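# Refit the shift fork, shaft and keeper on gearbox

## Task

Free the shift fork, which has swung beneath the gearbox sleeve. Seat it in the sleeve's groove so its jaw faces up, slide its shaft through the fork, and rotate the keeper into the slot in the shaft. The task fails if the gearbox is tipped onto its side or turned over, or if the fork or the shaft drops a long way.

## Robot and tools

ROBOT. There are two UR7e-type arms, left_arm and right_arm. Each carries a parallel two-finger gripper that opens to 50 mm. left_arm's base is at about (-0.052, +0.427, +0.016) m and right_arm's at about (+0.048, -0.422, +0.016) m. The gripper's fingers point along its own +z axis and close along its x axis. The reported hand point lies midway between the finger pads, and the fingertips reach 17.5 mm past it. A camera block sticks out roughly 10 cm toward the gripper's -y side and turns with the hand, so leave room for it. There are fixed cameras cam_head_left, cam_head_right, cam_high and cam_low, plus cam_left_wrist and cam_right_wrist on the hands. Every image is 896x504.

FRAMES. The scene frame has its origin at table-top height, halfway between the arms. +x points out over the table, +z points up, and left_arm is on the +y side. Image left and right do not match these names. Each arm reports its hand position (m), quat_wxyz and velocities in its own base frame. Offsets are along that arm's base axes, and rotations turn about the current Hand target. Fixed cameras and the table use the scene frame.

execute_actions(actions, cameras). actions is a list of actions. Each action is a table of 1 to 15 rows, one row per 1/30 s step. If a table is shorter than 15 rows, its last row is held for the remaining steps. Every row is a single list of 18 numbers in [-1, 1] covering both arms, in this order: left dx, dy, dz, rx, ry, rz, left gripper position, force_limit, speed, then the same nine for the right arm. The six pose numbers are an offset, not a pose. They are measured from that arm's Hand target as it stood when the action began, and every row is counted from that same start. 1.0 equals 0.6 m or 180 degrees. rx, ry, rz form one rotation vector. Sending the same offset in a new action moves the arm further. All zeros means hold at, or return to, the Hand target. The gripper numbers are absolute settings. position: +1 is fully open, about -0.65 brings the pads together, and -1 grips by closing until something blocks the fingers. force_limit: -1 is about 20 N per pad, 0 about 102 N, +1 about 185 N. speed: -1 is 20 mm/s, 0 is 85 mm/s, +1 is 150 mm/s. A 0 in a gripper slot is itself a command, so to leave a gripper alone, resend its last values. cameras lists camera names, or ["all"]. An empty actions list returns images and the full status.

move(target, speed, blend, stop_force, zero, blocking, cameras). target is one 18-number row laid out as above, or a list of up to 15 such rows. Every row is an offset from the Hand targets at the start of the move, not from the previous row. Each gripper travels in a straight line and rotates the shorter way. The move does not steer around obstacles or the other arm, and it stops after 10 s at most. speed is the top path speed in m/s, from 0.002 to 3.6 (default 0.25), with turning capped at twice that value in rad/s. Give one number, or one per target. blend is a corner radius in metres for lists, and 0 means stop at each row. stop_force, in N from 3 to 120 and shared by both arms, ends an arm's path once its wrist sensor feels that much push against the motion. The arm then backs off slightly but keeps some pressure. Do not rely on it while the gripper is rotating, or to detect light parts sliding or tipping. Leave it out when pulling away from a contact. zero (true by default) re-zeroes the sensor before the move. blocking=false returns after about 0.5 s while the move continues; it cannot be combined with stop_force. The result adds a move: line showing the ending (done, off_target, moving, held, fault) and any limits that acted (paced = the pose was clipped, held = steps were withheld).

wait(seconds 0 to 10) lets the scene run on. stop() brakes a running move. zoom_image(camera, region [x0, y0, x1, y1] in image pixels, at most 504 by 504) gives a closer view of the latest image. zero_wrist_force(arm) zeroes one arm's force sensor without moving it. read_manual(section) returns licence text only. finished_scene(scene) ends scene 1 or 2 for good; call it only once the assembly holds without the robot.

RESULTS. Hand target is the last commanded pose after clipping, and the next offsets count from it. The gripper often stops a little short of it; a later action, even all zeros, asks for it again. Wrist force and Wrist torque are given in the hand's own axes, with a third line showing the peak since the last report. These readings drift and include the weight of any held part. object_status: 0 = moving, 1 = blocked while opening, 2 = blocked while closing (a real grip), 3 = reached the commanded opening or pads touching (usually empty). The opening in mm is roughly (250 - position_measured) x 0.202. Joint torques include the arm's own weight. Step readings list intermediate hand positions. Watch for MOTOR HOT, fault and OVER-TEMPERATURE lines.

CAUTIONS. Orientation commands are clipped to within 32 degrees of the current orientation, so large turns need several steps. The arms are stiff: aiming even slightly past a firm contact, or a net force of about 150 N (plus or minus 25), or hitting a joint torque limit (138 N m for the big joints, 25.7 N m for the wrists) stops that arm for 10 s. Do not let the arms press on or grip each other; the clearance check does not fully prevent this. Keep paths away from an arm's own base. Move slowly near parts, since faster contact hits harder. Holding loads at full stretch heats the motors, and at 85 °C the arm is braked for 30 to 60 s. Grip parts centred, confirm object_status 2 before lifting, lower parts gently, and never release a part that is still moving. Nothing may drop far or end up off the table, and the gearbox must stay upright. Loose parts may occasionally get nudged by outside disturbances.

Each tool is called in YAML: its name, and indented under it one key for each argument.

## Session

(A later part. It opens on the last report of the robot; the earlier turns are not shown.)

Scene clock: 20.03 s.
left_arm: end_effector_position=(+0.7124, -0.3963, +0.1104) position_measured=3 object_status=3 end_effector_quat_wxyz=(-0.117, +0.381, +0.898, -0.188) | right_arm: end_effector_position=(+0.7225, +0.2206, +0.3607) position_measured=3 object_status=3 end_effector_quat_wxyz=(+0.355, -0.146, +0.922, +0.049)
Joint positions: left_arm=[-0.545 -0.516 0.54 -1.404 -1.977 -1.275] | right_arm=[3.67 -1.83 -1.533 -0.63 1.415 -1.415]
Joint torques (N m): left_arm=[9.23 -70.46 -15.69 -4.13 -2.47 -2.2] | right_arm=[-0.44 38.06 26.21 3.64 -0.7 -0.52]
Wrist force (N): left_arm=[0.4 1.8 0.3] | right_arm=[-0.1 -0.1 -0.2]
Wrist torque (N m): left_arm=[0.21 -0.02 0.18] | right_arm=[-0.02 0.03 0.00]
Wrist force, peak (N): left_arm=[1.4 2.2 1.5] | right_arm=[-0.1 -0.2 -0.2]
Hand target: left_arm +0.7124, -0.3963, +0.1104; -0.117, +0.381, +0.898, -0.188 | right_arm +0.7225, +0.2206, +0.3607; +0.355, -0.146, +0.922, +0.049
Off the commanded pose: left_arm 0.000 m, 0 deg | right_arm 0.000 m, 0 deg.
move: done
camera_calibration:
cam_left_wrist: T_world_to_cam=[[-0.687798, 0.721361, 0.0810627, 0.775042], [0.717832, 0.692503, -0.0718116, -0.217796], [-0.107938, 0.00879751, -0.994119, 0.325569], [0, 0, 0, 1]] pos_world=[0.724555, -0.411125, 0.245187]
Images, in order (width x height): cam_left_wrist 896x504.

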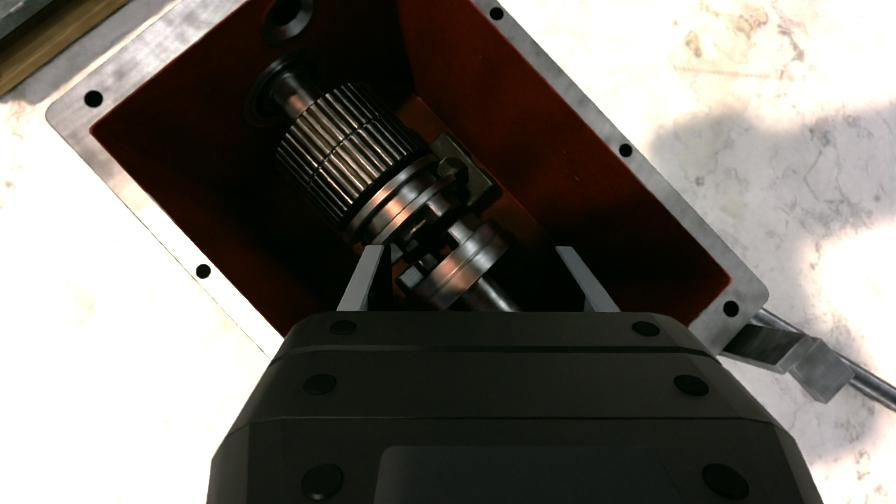

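move:
  target:
    - [0,0.05,0.25,0,0,0,1,0,1,0,0,0,0,0,0,1,0,1]
    - [0,0.6,0.3,0,0,0,1,0,1,0,0,0,0,0,0,1,0,1]
  speed: 0.3
  blend: [0.05,0]

move:
  target:
    - [0,0,0,0,0,0,1,0,1,-0.194,0.3,0.0,-0.0494,0.3422,-0.0908,1,0,1]
    - [0,0,0,0,0,0,1,0,1,-0.194,0.467,-0.35,-0.0494,0.3422,-0.0908,1,0,1]
  speed: 0.35
  blend: [0.05,0]
  cameras: ["cam_right_wrist","cam_head_left"]

zoom_image:
  camera: "cam_right_wrist"
  region: [350, 20, 600, 220]

Scene clock: 23.83 s.
left_arm: end_effector_position=(+0.7124, -0.0363, +0.2904) position_measured=3 object_status=3 end_effector_quat_wxyz=(-0.117, +0.381, +0.898, -0.188) | right_arm: end_effector_position=(+0.7225, +0.2206, +0.3607) position_measured=3 object_status=3 end_effector_quat_wxyz=(+0.355, -0.146, +0.922, +0.049)
Joint positions: left_arm=[-0.132 -0.693 0.373 -0.912 -1.868 -0.849] | right_arm=[3.67 -1.83 -1.533 -0.63 1.415 -1.415]
Joint torques (N m): left_arm=[9.08 -47.43 -31.86 -0.69 0.65 2.01] | right_arm=[-1.41 37.65 25.72 3.56 -0.56 -0.69]
Wrist force (N): left_arm=[0.6 1.5 -0.2] | right_arm=[0.0 -0.3 0.0]
Wrist torque (N m): left_arm=[0.19 -0.04 0.11] | right_arm=[-0.04 0.00 0.00]
Wrist force, peak (N): left_arm=[3.1 3.6 -1.0] | right_arm=[0.2 0.4 -0.1]
Hand target: left_arm +0.7124, -0.0363, +0.2904; -0.117, +0.381, +0.898, -0.188 | right_arm +0.7225, +0.2206, +0.3607; +0.355, -0.146, +0.922, +0.049
Off the commanded pose: left_arm 0.000 m, 0 deg | right_arm 0.000 m, 0 deg.
move: done

Scene clock: 26.73 s.
left_arm: end_effector_position=(+0.7124, -0.0363, +0.2904) position_measured=3 object_status=3 end_effector_quat_wxyz=(-0.117, +0.381, +0.898, -0.188) | right_arm: end_effector_position=(+0.6061, +0.5008, +0.1508) position_measured=3 object_status=3 end_effector_quat_wxyz=(-0.173, +0.000, +0.985, +0.000)
Joint positions: left_arm=[-0.132 -0.693 0.373 -0.912 -1.867 -0.849] | right_arm=[3.922 -2.573 -0.498 -1.894 1.814 -0.82]
Joint torques (N m): left_arm=[8.81 -47.84 -31.47 -0.62 0.65 1.97] | right_arm=[8.71 53.29 15.88 3.35 2.01 2.47]
Wrist force (N): left_arm=[1.0 1.7 -0.1] | right_arm=[-1.6 -0.9 -0.1]
Wrist torque (N m): left_arm=[0.22 -0.12 0.11] | right_arm=[-0.09 0.27 0.22]
Wrist force, peak (N): left_arm=[1.2 2.0 0.1] | right_arm=[-2.4 0.6 2.7]
Hand target: left_arm +0.7124, -0.0363, +0.2904; -0.117, +0.381, +0.898, -0.188 | right_arm +0.6061, +0.5008, +0.1507; -0.173, +0.000, +0.985, +0.000
Off the commanded pose: left_arm 0.000 m, 0 deg | right_arm 0.000 m, 0 deg.
move: done
camera_calibration:
cam_right_wrist: T_world_to_cam=[[-0.945454, -0.0127792, 0.325505, 0.539803], [0.0967561, 0.94312, 0.318062, -0.558473], [-0.311054, 0.332208, -0.89044, 0.287405], [0, 0, 0, 1]] pos_world=[0.653793, 0.438127, 0.257838]
Images, in order (width x height): cam_head_left 896x504, cam_right_wrist 896x504.

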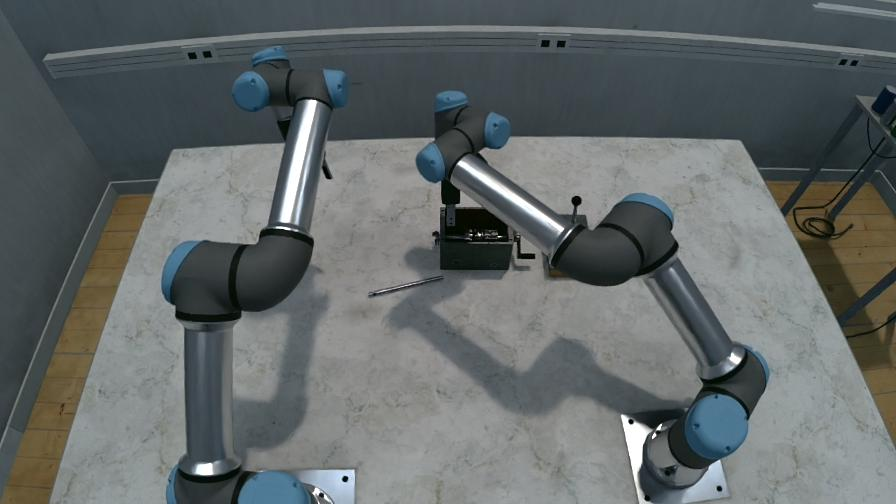

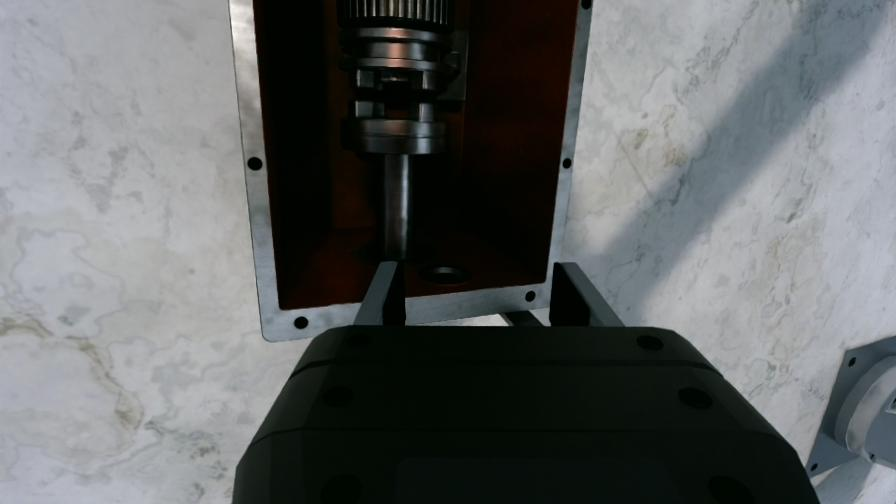

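Scaled by 2.016 from the camera's 896x504 image, which has a finer 1280x720 frame.

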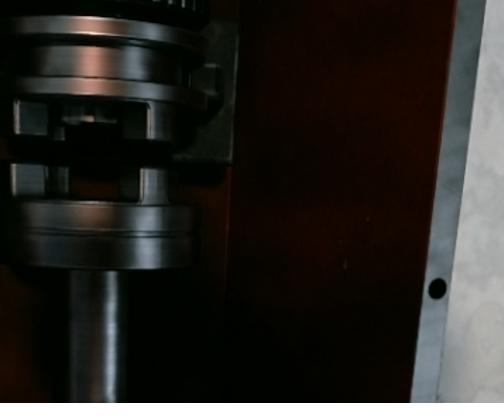

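move:
  target: [0,0,0,0,0,0,1,0,1,0.0,-0.11,-0.03,0,0,0,1,0,1]
  speed: 0.2
  cameras: ["cam_right_wrist"]

zoom_image:
  camera: "cam_right_wrist"
  region: [320, 40, 520, 240]

Scene clock: 27.80 s.
left_arm: end_effector_position=(+0.7124, -0.0363, +0.2904) position_measured=3 object_status=3 end_effector_quat_wxyz=(-0.117, +0.381, +0.898, -0.188) | right_arm: end_effector_position=(+0.6061, +0.4349, +0.1327) position_measured=3 object_status=3 end_effector_quat_wxyz=(-0.173, +0.000, +0.985, +0.000)
Joint positions: left_arm=[-0.132 -0.693 0.373 -0.912 -1.867 -0.849] | right_arm=[3.864 -2.43 -0.807 -1.741 1.799 -0.878]
Joint torques (N m): left_arm=[9.1 -47.49 -31.11 -0.63 0.67 1.9] | right_arm=[-10.38 66.82 15.32 3.07 -1.03 -2.7]
Wrist force (N): left_arm=[0.8 1.9 -0.2] | right_arm=[-1.7 -0.5 -0.2]
Wrist torque (N m): left_arm=[0.26 -0.08 0.12] | right_arm=[-0.04 0.28 0.33]
Wrist force, peak (N): left_arm=[1.0 2.0 -0.2] | right_arm=[-2.0 -2.5 0.2]
Hand target: left_arm +0.7124, -0.0363, +0.2904; -0.117, +0.381, +0.898, -0.188 | right_arm +0.6061, +0.4348, +0.1327; -0.173, +0.000, +0.985, +0.000
Off the commanded pose: left_arm 0.000 m, 0 deg | right_arm 0.000 m, 0 deg.
move: done
camera_calibration:
cam_right_wrist: T_world_to_cam=[[-0.945425, -0.01281, 0.325589, 0.544823], [0.0967537, 0.943123, 0.318054, -0.490468], [-0.311144, 0.332198, -0.890412, 0.29327], [0, 0, 0, 1]] pos_world=[0.653793, 0.372127, 0.239738]
Images, in order (width x height): cam_right_wrist 896x504.

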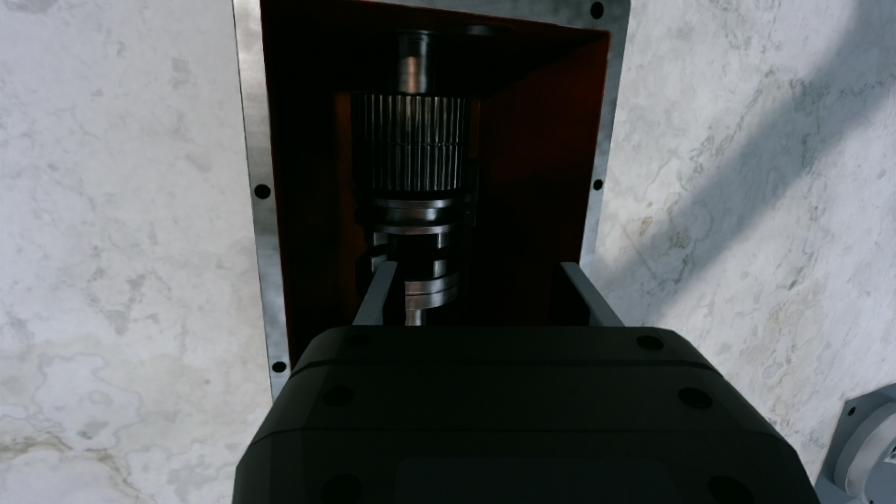

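Scaled by 2.520 from the camera's 896x504 image, which has a finer 1280x720 frame.

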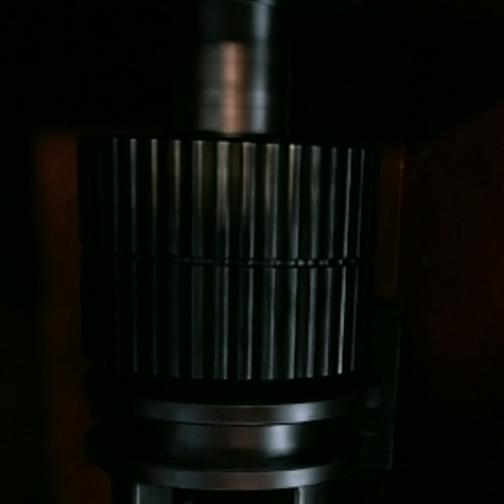

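zoom_image:
  camera: "cam_right_wrist"
  region: [330, 160, 510, 270]

Scaled by 2.800 from the camera's 896x504 image, which has a finer 1280x720 frame.

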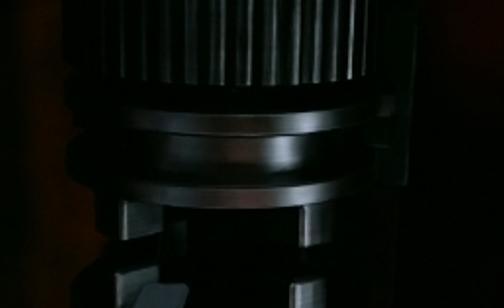

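move:
  target:
    - [0,0,0,0,0,0,1,0,1,0,-0.1,0.2,0,0,0,1,0,1]
    - [0,0,0,0,0,0,1,0,1,0.0,-0.55,0.3,0,0,0,1,0,1]
  speed: 0.3
  blend: [0.05,0]

move:
  target:
    - [0,-0.45,-0.05,0.0451,-0.0433,0.2577,1,0,1,0,0,0,0,0,0,1,0,1]
    - [-0.007,-0.55,-0.28,0.0451,-0.0433,0.2577,1,0,1,0,0,0,0,0,0,1,0,1]
  speed: 0.3
  blend: [0.03,0]
  cameras: ["cam_left_wrist"]

zoom_image:
  camera: "cam_left_wrist"
  region: [350, 20, 600, 220]

Scene clock: 31.37 s.
left_arm: end_effector_position=(+0.7124, -0.0363, +0.2904) position_measured=3 object_status=3 end_effector_quat_wxyz=(-0.117, +0.381, +0.898, -0.188) | right_arm: end_effector_position=(+0.6061, +0.1049, +0.3127) position_measured=3 object_status=3 end_effector_quat_wxyz=(-0.173, +0.000, +0.985, +0.000)
Joint positions: left_arm=[-0.132 -0.693 0.373 -0.912 -1.867 -0.849] | right_arm=[3.482 -2.08 -0.922 -2.041 1.686 -1.249]
Joint torques (N m): left_arm=[8.84 -47.86 -31.12 -0.59 0.73 1.95] | right_arm=[-8.43 57.45 32.85 0.51 -1.32 -2.29]
Wrist force (N): left_arm=[1.0 1.5 0.2] | right_arm=[-1.5 -0.5 0.2]
Wrist torque (N m): left_arm=[0.19 -0.12 0.12] | right_arm=[-0.03 0.24 0.34]
Wrist force, peak (N): left_arm=[0.7 2.2 0.3] | right_arm=[-1.2 -3.6 -0.3]
Hand target: left_arm +0.7124, -0.0363, +0.2904; -0.117, +0.381, +0.898, -0.188 | right_arm +0.6061, +0.1048, +0.3127; -0.173, +0.000, +0.985, +0.000
Off the commanded pose: left_arm 0.000 m, 0 deg | right_arm 0.000 m, 0 deg.
move: done

Scene clock: 33.83 s.
left_arm: end_effector_position=(+0.7082, -0.3662, +0.1224) position_measured=3 object_status=3 end_effector_quat_wxyz=(+0.000, -0.001, +0.991, -0.131) | right_arm: end_effector_position=(+0.6061, +0.1048, +0.3127) position_measured=3 object_status=3 end_effector_quat_wxyz=(-0.173, +0.000, +0.985, +0.000)
Joint positions: left_arm=[-0.574 -0.836 1.146 -2.025 -1.791 -2.162] | right_arm=[3.482 -2.08 -0.922 -2.041 1.686 -1.249]
Joint torques (N m): left_arm=[-9.99 -45.26 -25.91 -4.95 0.86 -2.13] | right_arm=[-9.02 56.85 33.12 0.6 -1.37 -2.55]
Wrist force (N): left_arm=[0.5 1.1 -0.2] | right_arm=[-1.6 -0.7 0.0]
Wrist torque (N m): left_arm=[0.17 -0.04 0.09] | right_arm=[-0.06 0.25 0.34]
Wrist force, peak (N): left_arm=[2.0 3.3 -0.5] | right_arm=[-1.8 -0.6 0.3]
Hand target: left_arm +0.7082, -0.3663, +0.1224; +0.000, -0.001, +0.991, -0.131 | right_arm +0.6061, +0.1048, +0.3127; -0.173, +0.000, +0.985, +0.000
Off the commanded pose: left_arm 0.000 m, 0 deg | right_arm 0.000 m, 0 deg.
move: done
camera_calibration:
cam_left_wrist: T_world_to_cam=[[-0.999857, -0.0113623, 0.012529, 0.710478], [-0.00996657, 0.994281, 0.106325, 0.369364], [-0.0136654, 0.106185, -0.994252, 0.305686], [0, 0, 0, 1]] pos_world=[0.718235, -0.391639, 0.255755]
Images, in order (width x height): cam_left_wrist 896x504.

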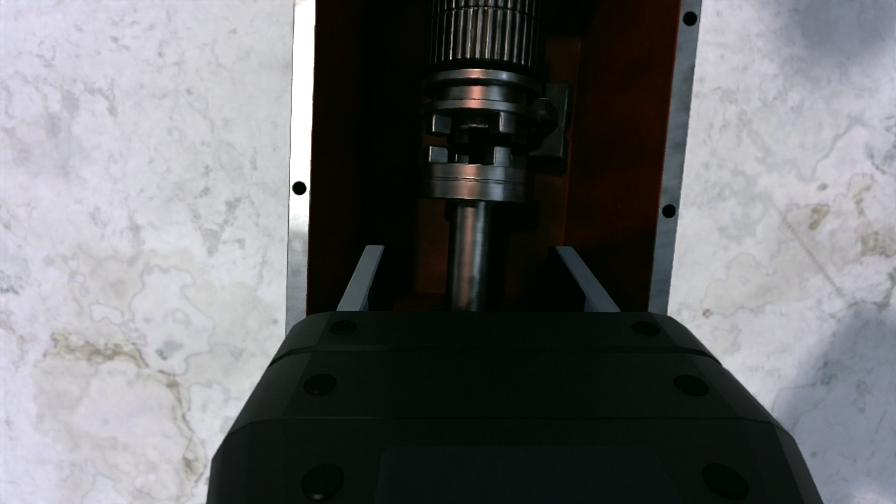

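Scaled by 2.016 from the camera's 896x504 image, which has a finer 1280x720 frame.

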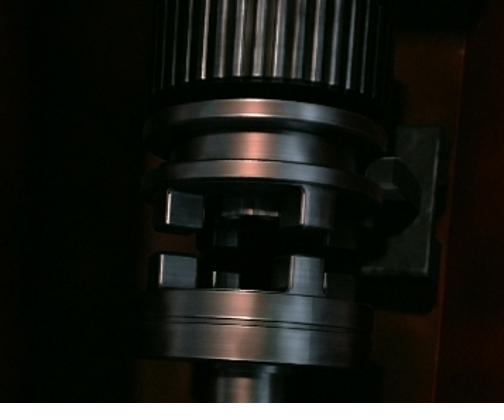

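move:
  target:
    - [0,0.05,0.1,0,0,0,1,0,1,0,0,0,0,0,0,1,0,1]
    - [0,0.55,0.2,0,0,0,1,0,1,0,0,0,0,0,0,1,0,1]
  speed: 0.3
  blend: [0.05,0]
  cameras: ["cam_high","cam_head_left","cam_head_right","cam_low"]

zoom_image:
  camera: "cam_high"
  region: [340, 210, 430, 320]

zoom_image:
  camera: "cam_head_left"
  region: [430, 200, 530, 280]

zoom_image:
  camera: "cam_head_right"
  region: [450, 200, 550, 280]

Scene clock: 36.93 s.
left_arm: end_effector_position=(+0.7082, -0.0364, +0.2424) position_measured=3 object_status=3 end_effector_quat_wxyz=(+0.000, -0.001, +0.991, -0.131) | right_arm: end_effector_position=(+0.6061, +0.1048, +0.3127) position_measured=3 object_status=3 end_effector_quat_wxyz=(-0.173, +0.000, +0.985, +0.000)
Joint positions: left_arm=[-0.145 -1.062 1.177 -1.724 -1.831 -1.723] | right_arm=[3.482 -2.08 -0.922 -2.041 1.686 -1.249]
Joint torques (N m): left_arm=[8.36 -37.15 -32.91 -1.88 -2.14 1.8] | right_arm=[-7.96 56.41 33.89 0.88 -1.25 -2.44]
Wrist force (N): left_arm=[0.2 1.3 0.5] | right_arm=[-1.6 -0.5 0.1]
Wrist torque (N m): left_arm=[0.15 0.00 0.03] | right_arm=[-0.04 0.25 0.34]
Wrist force, peak (N): left_arm=[0.4 4.5 -0.1] | right_arm=[-1.7 -0.7 0.4]
Hand target: left_arm +0.7082, -0.0363, +0.2424; +0.000, -0.001, +0.991, -0.131 | right_arm +0.6061, +0.1048, +0.3127; -0.173, +0.000, +0.985, +0.000
Off the commanded pose: left_arm 0.000 m, 0 deg | right_arm 0.000 m, 0 deg.
move: done; blend cut to 0.0335 m at target 1
Images, in order (width x height): cam_head_left 896x504, cam_head_right 896x504, cam_high 896x504, cam_low 896x504.

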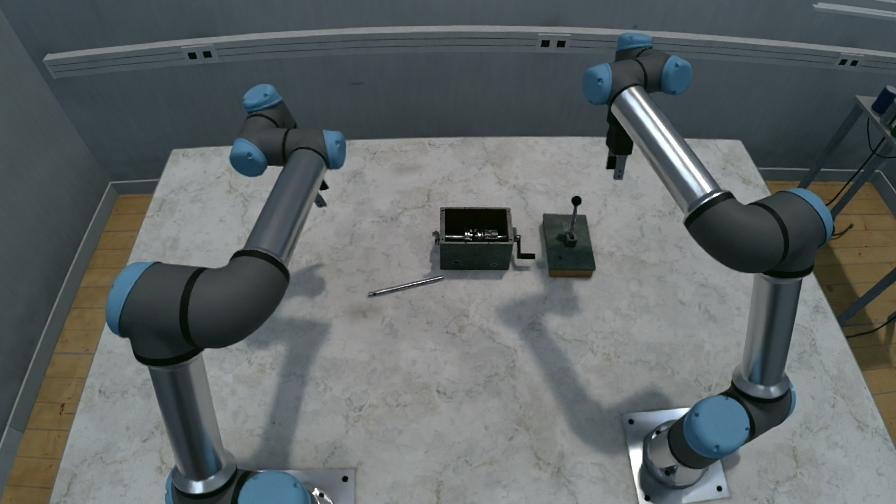

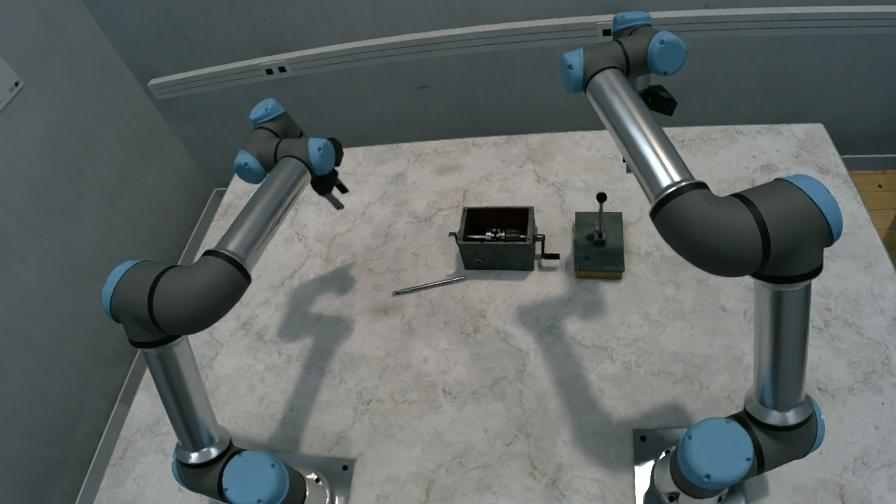

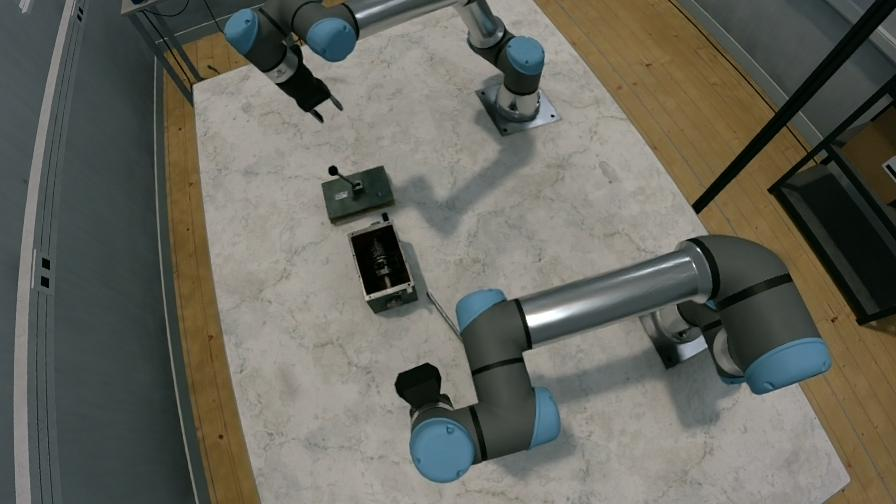

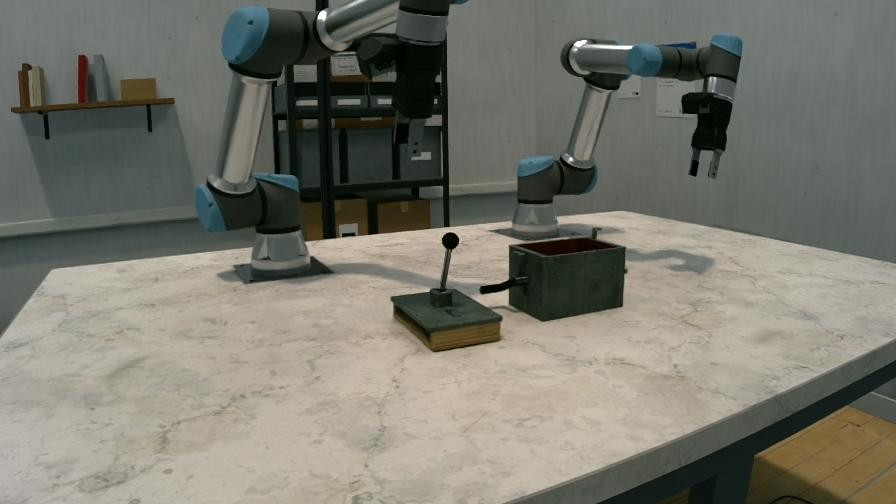

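Scaled by 4.582 from the camera's 896x504 image, which has a finer 1280x720 frame.

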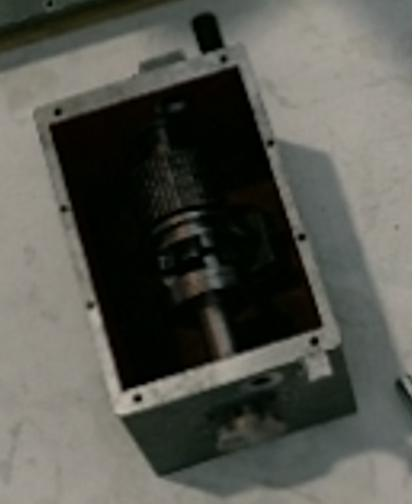

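Scaled by 5.040 from the camera's 896x504 image, which has a finer 1280x720 frame.

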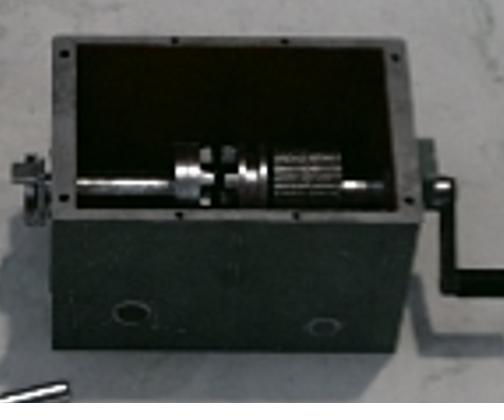

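Scaled by 5.040 from the camera's 896x504 image, which has a finer 1280x720 frame.

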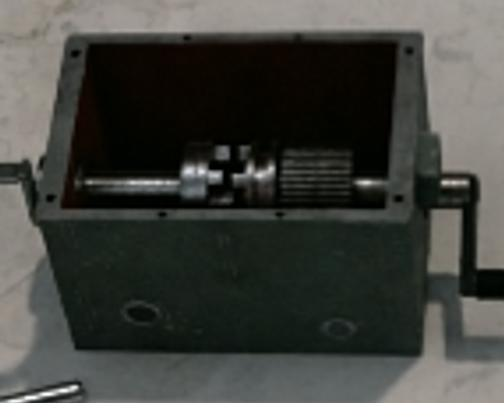

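move:
  target:
    - [0,0,0,0,0,0,1,0,1,0.049,0.55,0,0,0.0556,0,1,0,1]
    - [0,0,0,0,0,0,1,0,1,0.049,0.63,-0.27,0,0.0556,0,1,0,1]
  speed: 0.35
  blend: [0.05,0]
  cameras: ["cam_right_wrist"]

zoom_image:
  camera: "cam_right_wrist"
  region: [350, 20, 600, 240]

Scene clock: 39.30 s.
left_arm: end_effector_position=(+0.7082, -0.0363, +0.2424) position_measured=3 object_status=3 end_effector_quat_wxyz=(+0.000, -0.001, +0.991, -0.131) | right_arm: end_effector_position=(+0.6344, +0.4822, +0.1504) position_measured=3 object_status=3 end_effector_quat_wxyz=(-0.226, +0.008, +0.974, +0.028)
Joint positions: left_arm=[-0.145 -1.062 1.177 -1.724 -1.831 -1.723] | right_arm=[3.851 -2.812 -0.035 -2.184 1.907 -0.9]
Joint torques (N m): left_arm=[8.58 -37.41 -32.9 -1.7 -2.26 1.98] | right_arm=[6.83 57.02 31.85 3.11 1.97 2.43]
Wrist force (N): left_arm=[0.6 0.9 0.5] | right_arm=[-1.9 -0.8 0.0]
Wrist torque (N m): left_arm=[0.09 -0.05 0.04] | right_arm=[-0.09 0.28 0.27]
Wrist force, peak (N): left_arm=[0.3 1.8 0.4] | right_arm=[-3.2 0.1 2.8]
Hand target: left_arm +0.7082, -0.0363, +0.2424; +0.000, -0.001, +0.991, -0.131 | right_arm +0.6355, +0.4828, +0.1507; -0.259, +0.000, +0.966, +0.000
Off the commanded pose: left_arm 0.000 m, 0 deg | right_arm 0.001 m, 5 deg.
elbow stopped short (right arm): the move would have taken joint 3 (elbow) straighter than the controller allows.
move: off_target (right_arm)
camera_calibration:
cam_right_wrist: T_world_to_cam=[[-0.905287, -0.00988469, 0.424686, 0.524661], [0.155429, 0.9227, 0.352798, -0.576098], [-0.395345, 0.385391, -0.833772, 0.32137], [0, 0, 0, 1]] pos_world=[0.691563, 0.412899, 0.24838]
Images, in order (width x height): cam_right_wrist 896x504.

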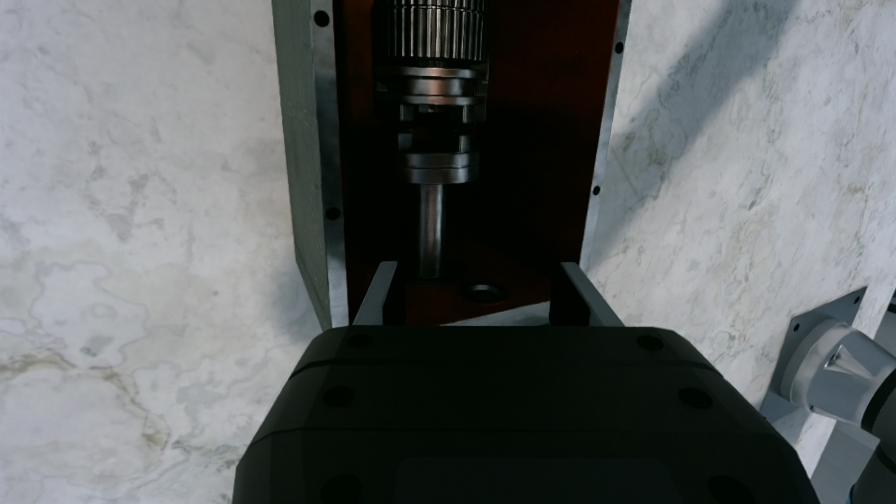

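Scaled by 2.016 from the camera's 896x504 image, which has a finer 1280x720 frame.

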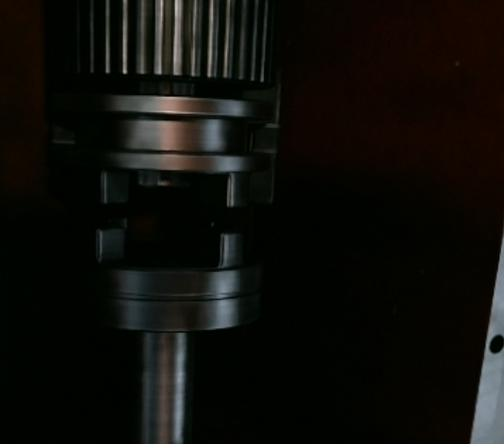

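move:
  target:
    - [0,0,0,0,0,0,1,0,1,0,-0.1,0.25,0,-0.0556,0,1,0,1]
    - [0,0,0,0,0,0,1,0,1,-0.05,-0.65,0.3,0,-0.0556,0,1,0,1]
  speed: 0.35
  blend: [0.05,0]

move:
  target:
    - [-0.009,-0.5,-0.05,0.0832,-0.0828,0.0103,1,0,1,0,0,0,0,0,0,1,0,1]
    - [-0.0093,-0.5685,-0.2,0.0832,-0.0828,0.0103,1,0,1,0,0,0,0,0,0,1,0,1]
  speed: 0.3
  blend: [0.03,0]
  cameras: ["cam_left_wrist"]

Scene clock: 43.83 s.
left_arm: end_effector_position=(+0.7082, -0.0363, +0.2424) position_measured=3 object_status=3 end_effector_quat_wxyz=(+0.000, -0.001, +0.991, -0.131) | right_arm: end_effector_position=(+0.6055, +0.0929, +0.3307) position_measured=3 object_status=3 end_effector_quat_wxyz=(-0.173, +0.000, +0.985, +0.000)
Joint positions: left_arm=[-0.145 -1.062 1.177 -1.724 -1.831 -1.723] | right_arm=[3.466 -2.082 -0.871 -2.091 1.68 -1.264]
Joint torques (N m): left_arm=[8.66 -37.67 -33.58 -1.84 -2.22 1.93] | right_arm=[-10.17 57.37 17.84 3.01 -1.62 -2.69]
Wrist force (N): left_arm=[0.4 1.5 0.5] | right_arm=[-1.6 -0.4 0.2]
Wrist torque (N m): left_arm=[0.19 -0.04 0.04] | right_arm=[-0.03 0.26 0.33]
Wrist force, peak (N): left_arm=[0.8 1.5 0.7] | right_arm=[-1.1 -4.2 0.1]
Hand target: left_arm +0.7082, -0.0363, +0.2424; +0.000, -0.001, +0.991, -0.131 | right_arm +0.6055, +0.0928, +0.3307; -0.173, +0.000, +0.985, +0.000
Off the commanded pose: left_arm 0.000 m, 0 deg | right_arm 0.000 m, 0 deg.
elbow stopped short (right arm): the move would have taken joint 3 (elbow) straighter than the controller allows.
move: done

Scene clock: 45.73 s.
left_arm: end_effector_position=(+0.7026, -0.3773, +0.1224) position_measured=3 object_status=3 end_effector_quat_wxyz=(+0.130, +0.000, +0.991, +0.000) | right_arm: end_effector_position=(+0.6055, +0.0928, +0.3307) position_measured=3 object_status=3 end_effector_quat_wxyz=(-0.173, +0.000, +0.985, +0.000)
Joint positions: left_arm=[-0.717 -0.9 1.272 -2.141 -1.4 -2.27] | right_arm=[3.466 -2.082 -0.871 -2.091 1.68 -1.264]
Joint torques (N m): left_arm=[-10.05 -42.68 -32.36 -5.24 1.72 -2.22] | right_arm=[-9.72 55.57 15.29 3.09 -1.42 -2.63]
Wrist force (N): left_arm=[0.7 0.3 0.2] | right_arm=[-1.7 -0.5 0.3]
Wrist torque (N m): left_arm=[0.05 -0.07 0.00] | right_arm=[-0.04 0.27 0.33]
Wrist force, peak (N): left_arm=[0.3 4.3 -0.7] | right_arm=[-1.7 -0.7 -0.1]
Hand target: left_arm +0.7027, -0.3774, +0.1224; +0.130, +0.000, +0.991, +0.000 | right_arm +0.6055, +0.0928, +0.3307; -0.173, +0.000, +0.985, +0.000
Off the commanded pose: left_arm 0.000 m, 0 deg | right_arm 0.000 m, 0 deg.
move: done
camera_calibration:
cam_left_wrist: T_world_to_cam=[[-0.968273, -0.0122522, -0.249593, 0.714333], [-0.101092, 0.932626, 0.346396, 0.391772], [0.228532, 0.360638, -0.904275, 0.221661], [0, 0, 0, 1]] pos_world=[0.680618, -0.436564, 0.243027]
Images, in order (width x height): cam_left_wrist 896x504.

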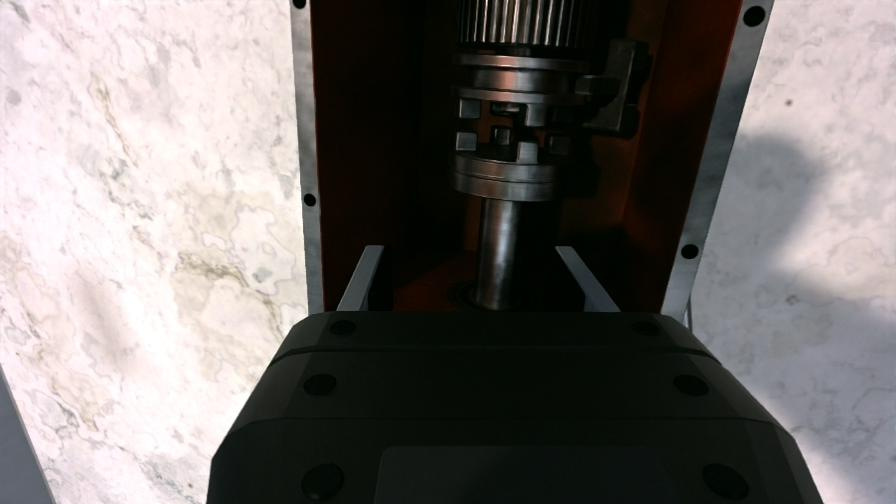

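zoom_image:
  camera: "cam_left_wrist"
  region: [430, 20, 680, 220]

Scaled by 2.016 from the camera's 896x504 image, which has a finer 1280x720 frame.

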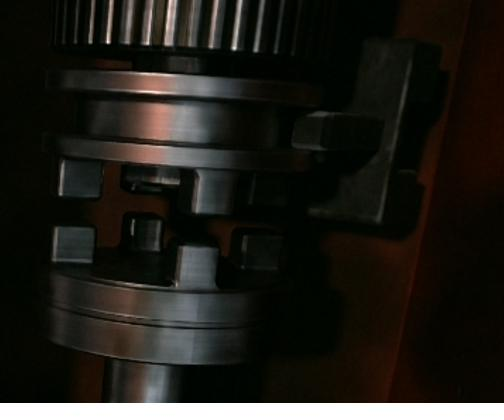

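move:
  target: [-0.005,-0.0,-0.07,0,0,0,1,0,1,0,0,0,0,0,0,1,0,1]
  speed: 0.08
  stop_force: 8
  cameras: ["cam_left_wrist"]

zoom_image:
  camera: "cam_left_wrist"
  region: [430, 20, 680, 220]

Scene clock: 47.43 s.
left_arm: end_effector_position=(+0.6997, -0.3774, +0.0804) position_measured=3 object_status=3 end_effector_quat_wxyz=(+0.130, +0.000, +0.991, +0.000) | right_arm: end_effector_position=(+0.6055, +0.0928, +0.3307) position_measured=3 object_status=3 end_effector_quat_wxyz=(-0.173, +0.000, +0.985, +0.000)
Joint positions: left_arm=[-0.72 -0.865 1.327 -2.231 -1.4 -2.273] | right_arm=[3.466 -2.082 -0.871 -2.091 1.68 -1.264]
Joint torques (N m): left_arm=[-10.12 -42.32 -14.06 -5.17 1.69 -2.26] | right_arm=[-9.34 56.41 14.7 2.97 -1.58 -2.62]
Wrist force (N): left_arm=[0.5 0.3 -0.3] | right_arm=[-1.5 -0.7 0.4]
Wrist torque (N m): left_arm=[0.03 0.00 0.01] | right_arm=[-0.07 0.24 0.33]
Wrist force, peak (N): left_arm=[-0.6 0.5 -1.3] | right_arm=[-1.8 -0.6 0.2]
Hand target: left_arm +0.6997, -0.3774, +0.0804; +0.130, +0.000, +0.991, +0.000 | right_arm +0.6055, +0.0928, +0.3307; -0.173, +0.000, +0.985, +0.000
Off the commanded pose: left_arm 0.000 m, 0 deg | right_arm 0.000 m, 0 deg.
move: done
camera_calibration:
cam_left_wrist: T_world_to_cam=[[-0.968273, -0.0122522, -0.249593, 0.700946], [-0.101092, 0.932626, 0.346396, 0.406017], [0.228532, 0.360638, -0.904275, 0.184367], [0, 0, 0, 1]] pos_world=[0.677618, -0.436564, 0.201027]
Images, in order (width x height): cam_left_wrist 896x504.

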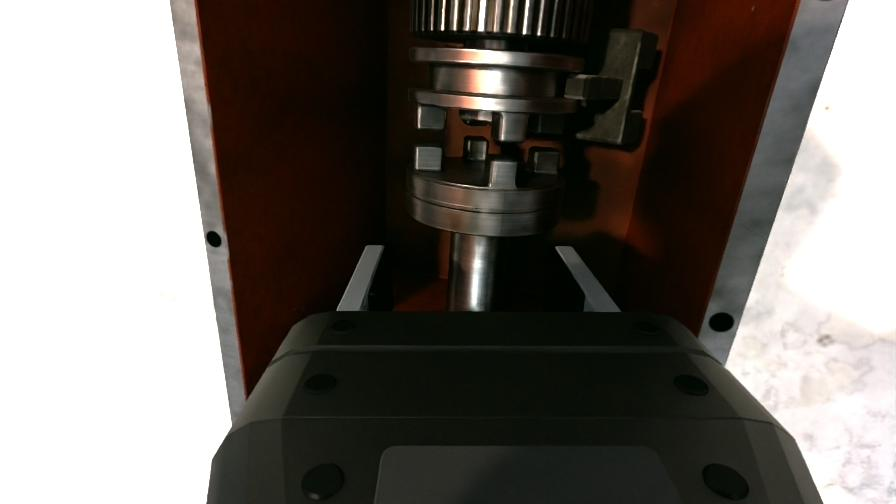

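Scaled by 2.016 from the camera's 896x504 image, which has a finer 1280x720 frame.

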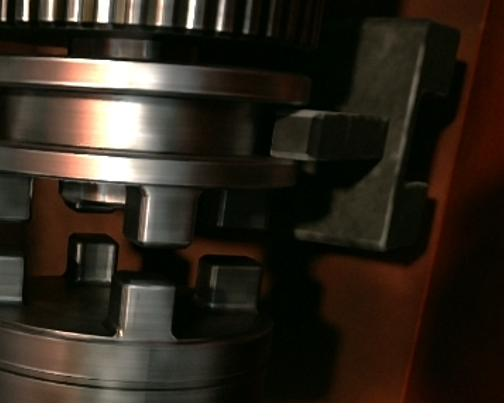

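zoom_image:
  camera: "cam_left_wrist"
  region: [550, 10, 680, 160]

zoom_image:
  camera: "cam_left_wrist"
  region: [370, 30, 570, 200]

Scaled by 3.360 from the camera's 896x504 image, which has a finer 1280x720 frame.

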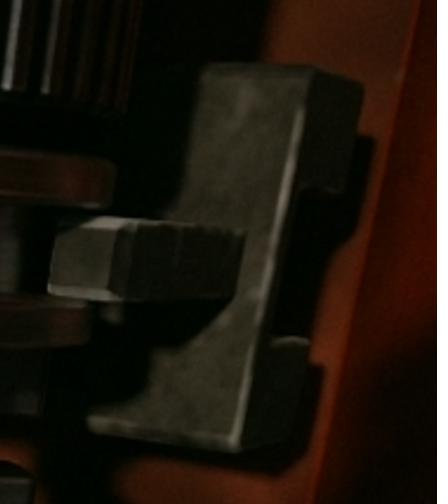

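Scaled by 2.520 from the camera's 896x504 image, which has a finer 1280x720 frame.

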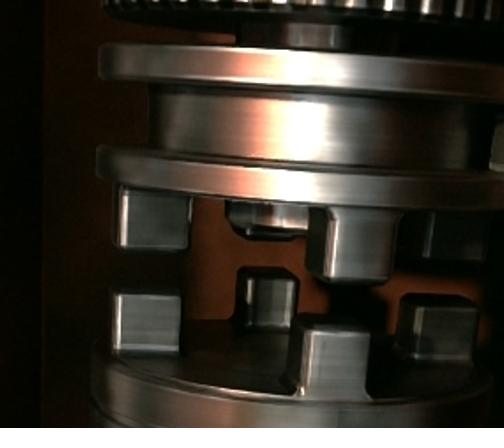

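move:
  target:
    - [0,0,0.04,0,0,0,1,0,1,0,0,0,0,0,0,1,0,1]
    - [0,0,0.04,0,0,0,-1,-1,-0.5,0,0,0,0,0,0,1,0,1]
    - [-0.045,0,0.04,0,0,0,-1,-1,-0.5,0,0,0,0,0,0,1,0,1]
    - [-0.045,0,0.015,0,0,0,-1,-1,-0.5,0,0,0,0,0,0,1,0,1]
  speed: 0.1
  cameras: ["cam_left_wrist"]

zoom_image:
  camera: "cam_left_wrist"
  region: [400, 0, 600, 200]

Scene clock: 54.87 s.
left_arm: end_effector_position=(+0.6727, -0.3774, +0.0894) position_measured=251 object_status=3 end_effector_quat_wxyz=(+0.130, +0.000, +0.991, +0.000) | right_arm: end_effector_position=(+0.6055, +0.0928, +0.3307) position_measured=3 object_status=3 end_effector_quat_wxyz=(-0.173, +0.000, +0.985, +0.000)
Joint positions: left_arm=[-0.745 -0.925 1.407 -2.246 -1.395 -2.298] | right_arm=[3.466 -2.082 -0.871 -2.091 1.68 -1.264]
Joint torques (N m): left_arm=[-9.7 -41.03 -13.99 -5.06 1.7 -1.36] | right_arm=[-9.13 55.86 16.03 3.36 -1.22 -2.29]
Wrist force (N): left_arm=[0.9 0.4 0.1] | right_arm=[-1.6 -0.6 0.1]
Wrist torque (N m): left_arm=[0.06 -0.07 0.01] | right_arm=[-0.05 0.27 0.33]
Wrist force, peak (N): left_arm=[-0.3 0.4 -1.8] | right_arm=[-1.8 -0.6 0.1]
Hand target: left_arm +0.6727, -0.3774, +0.0894; +0.130, +0.000, +0.991, +0.000 | right_arm +0.6055, +0.0928, +0.3307; -0.173, +0.000, +0.985, +0.000
Off the commanded pose: left_arm 0.000 m, 0 deg | right_arm 0.000 m, 0 deg.
move: done
camera_calibration:
cam_left_wrist: T_world_to_cam=[[-0.968273, -0.0122522, -0.249593, 0.677049], [-0.101092, 0.932626, 0.346396, 0.40017], [0.228532, 0.360638, -0.904275, 0.198676], [0, 0, 0, 1]] pos_world=[0.650618, -0.436564, 0.210027]
Images, in order (width x height): cam_left_wrist 896x504.

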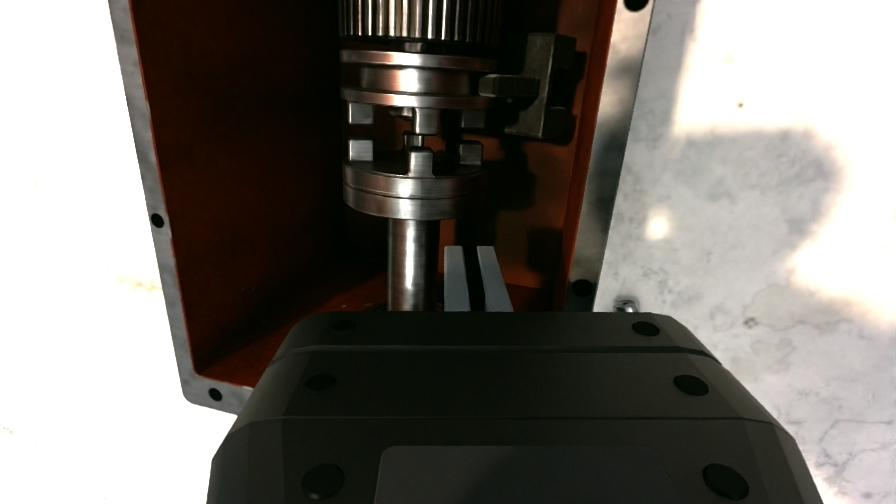

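Scaled by 2.520 from the camera's 896x504 image, which has a finer 1280x720 frame.

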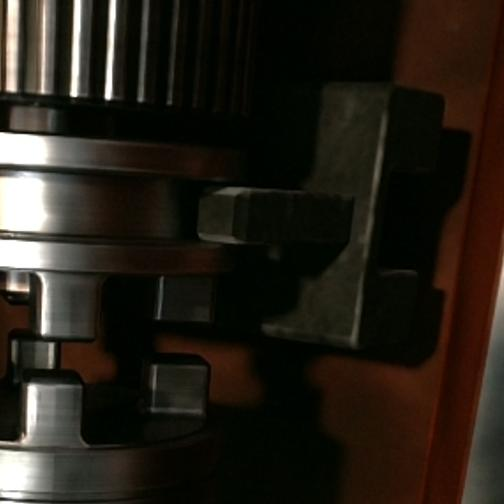

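zoom_image:
  camera: "cam_left_wrist"
  region: [470, 20, 600, 150]

Scaled by 3.877 from the camera's 896x504 image, which has a finer 1280x720 frame.

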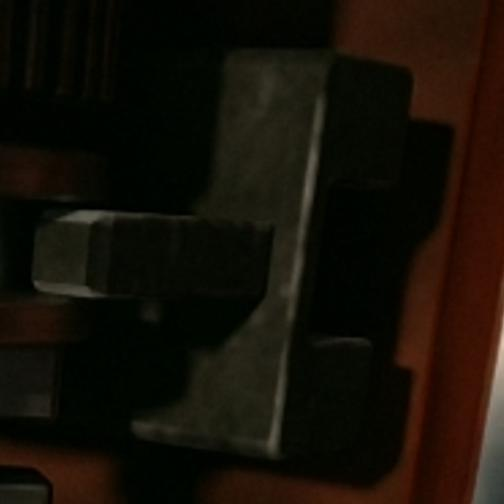

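move:
  target:
    - [0,0,0.15,0,0,0,-1,-1,-0.5,0,0,0,0,0,0,1,0,1]
    - [0,0.5,0.25,0,0,0,-1,-1,-0.5,0,0,0,0,0,0,1,0,1]
  speed: 0.3
  blend: [0.03,0]

Scene clock: 60.30 s.
left_arm: end_effector_position=(+0.6726, -0.0774, +0.2393) position_measured=251 object_status=3 end_effector_quat_wxyz=(+0.130, +0.000, +0.991, +0.000) | right_arm: end_effector_position=(+0.6055, +0.0928, +0.3307) position_measured=3 object_status=3 end_effector_quat_wxyz=(-0.173, +0.000, +0.985, +0.000)
Joint positions: left_arm=[-0.347 -1.282 1.551 -2.087 -1.483 -1.906] | right_arm=[3.466 -2.082 -0.871 -2.091 1.68 -1.264]
Joint torques (N m): left_arm=[9.6 -44.34 -33.63 -2.22 -1.34 2.1] | right_arm=[-9.13 56.06 15.15 3.05 -1.51 -2.35]
Wrist force (N): left_arm=[0.5 0.5 0.3] | right_arm=[-1.5 -0.5 0.2]
Wrist torque (N m): left_arm=[0.11 -0.03 -0.01] | right_arm=[-0.04 0.24 0.33]
Wrist force, peak (N): left_arm=[0.3 3.6 0.0] | right_arm=[-2.0 -0.5 -0.1]
Hand target: left_arm +0.6727, -0.0774, +0.2394; +0.130, +0.000, +0.991, +0.000 | right_arm +0.6055, +0.0928, +0.3307; -0.173, +0.000, +0.985, +0.000
Off the commanded pose: left_arm 0.000 m, 0 deg | right_arm 0.000 m, 0 deg.
move: done

move:
  target:
    - [0,0,0,0,0,0,-1,-1,-0.5,0.0,0.45,0,-0.0868,-0.0868,-0.4946,1,0,1]
    - [0,0,0,0,0,0,-1,-1,-0.5,0.011,0.549,-0.25,-0.0868,-0.0868,-0.4946,1,0,1]
  speed: 0.3
  blend: [0.03,0]
  cameras: ["cam_right_wrist"]

Scene clock: 64.23 s.
left_arm: end_effector_position=(+0.6727, -0.0774, +0.2394) position_measured=251 object_status=3 end_effector_quat_wxyz=(+0.130, +0.000, +0.991, +0.000) | right_arm: end_effector_position=(+0.6121, +0.4222, +0.1808) position_measured=3 object_status=3 end_effector_quat_wxyz=(+0.000, +0.707, +0.707, +0.001)
Joint positions: left_arm=[-0.347 -1.282 1.551 -2.087 -1.483 -1.906] | right_arm=[3.926 -2.187 -1.133 -1.391 1.571 0.785]
Joint torques (N m): left_arm=[9.02 -44.54 -33.05 -2.26 -1.25 1.93] | right_arm=[6.86 41.25 16.49 4.22 -1.67 2.38]
Wrist force (N): left_arm=[0.5 -0.1 0.4] | right_arm=[-0.8 -0.6 -0.3]
Wrist torque (N m): left_arm=[0.01 -0.03 -0.02] | right_arm=[-0.02 0.15 0.14]
Wrist force, peak (N): left_arm=[0.9 0.6 0.0] | right_arm=[-1.7 -1.7 0.1]
Hand target: left_arm +0.6727, -0.0774, +0.2394; +0.130, +0.000, +0.991, +0.000 | right_arm +0.6121, +0.4222, +0.1807; +0.000, +0.707, +0.707, +0.001
Off the commanded pose: left_arm 0.000 m, 0 deg | right_arm 0.000 m, 0 deg.
move: done
camera_calibration:
cam_right_wrist: T_world_to_cam=[[-0.0124721, 0.999796, -0.0158893, -0.40218], [0.943086, 0.0170428, 0.332112, -0.624084], [0.332315, -0.0108429, -0.943106, 0.102679], [0, 0, 0, 1]] pos_world=[0.549427, 0.413848, 0.297713]
Images, in order (width x height): cam_right_wrist 896x504.

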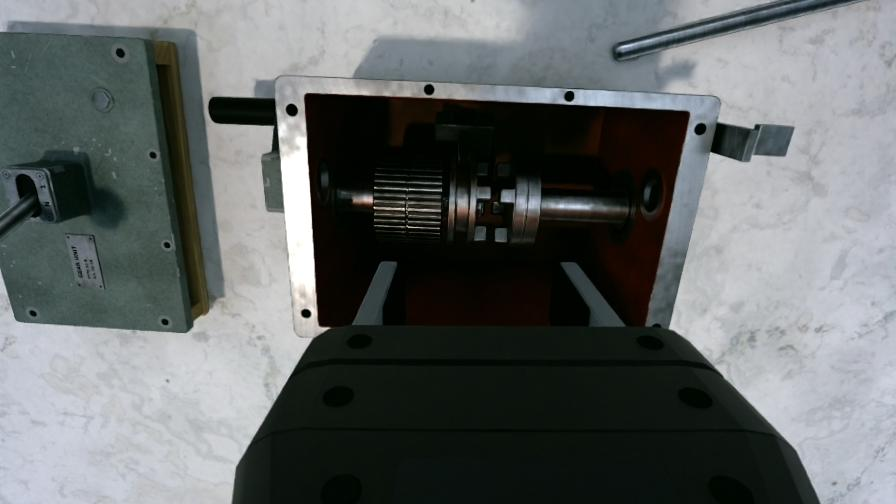

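zoom_image:
  camera: "cam_right_wrist"
  region: [360, 80, 560, 260]

zoom_image:
  camera: "cam_right_wrist"
  region: [600, 80, 810, 240]

Scaled by 2.520 from the camera's 896x504 image, which has a finer 1280x720 frame.

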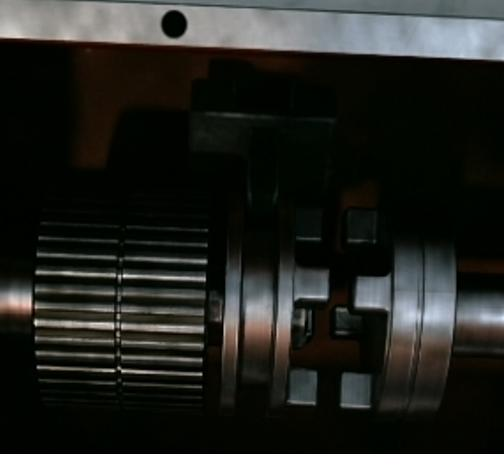

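Scaled by 2.400 from the camera's 896x504 image, which has a finer 1280x720 frame.

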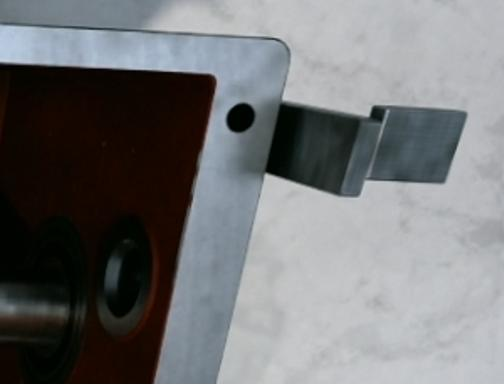

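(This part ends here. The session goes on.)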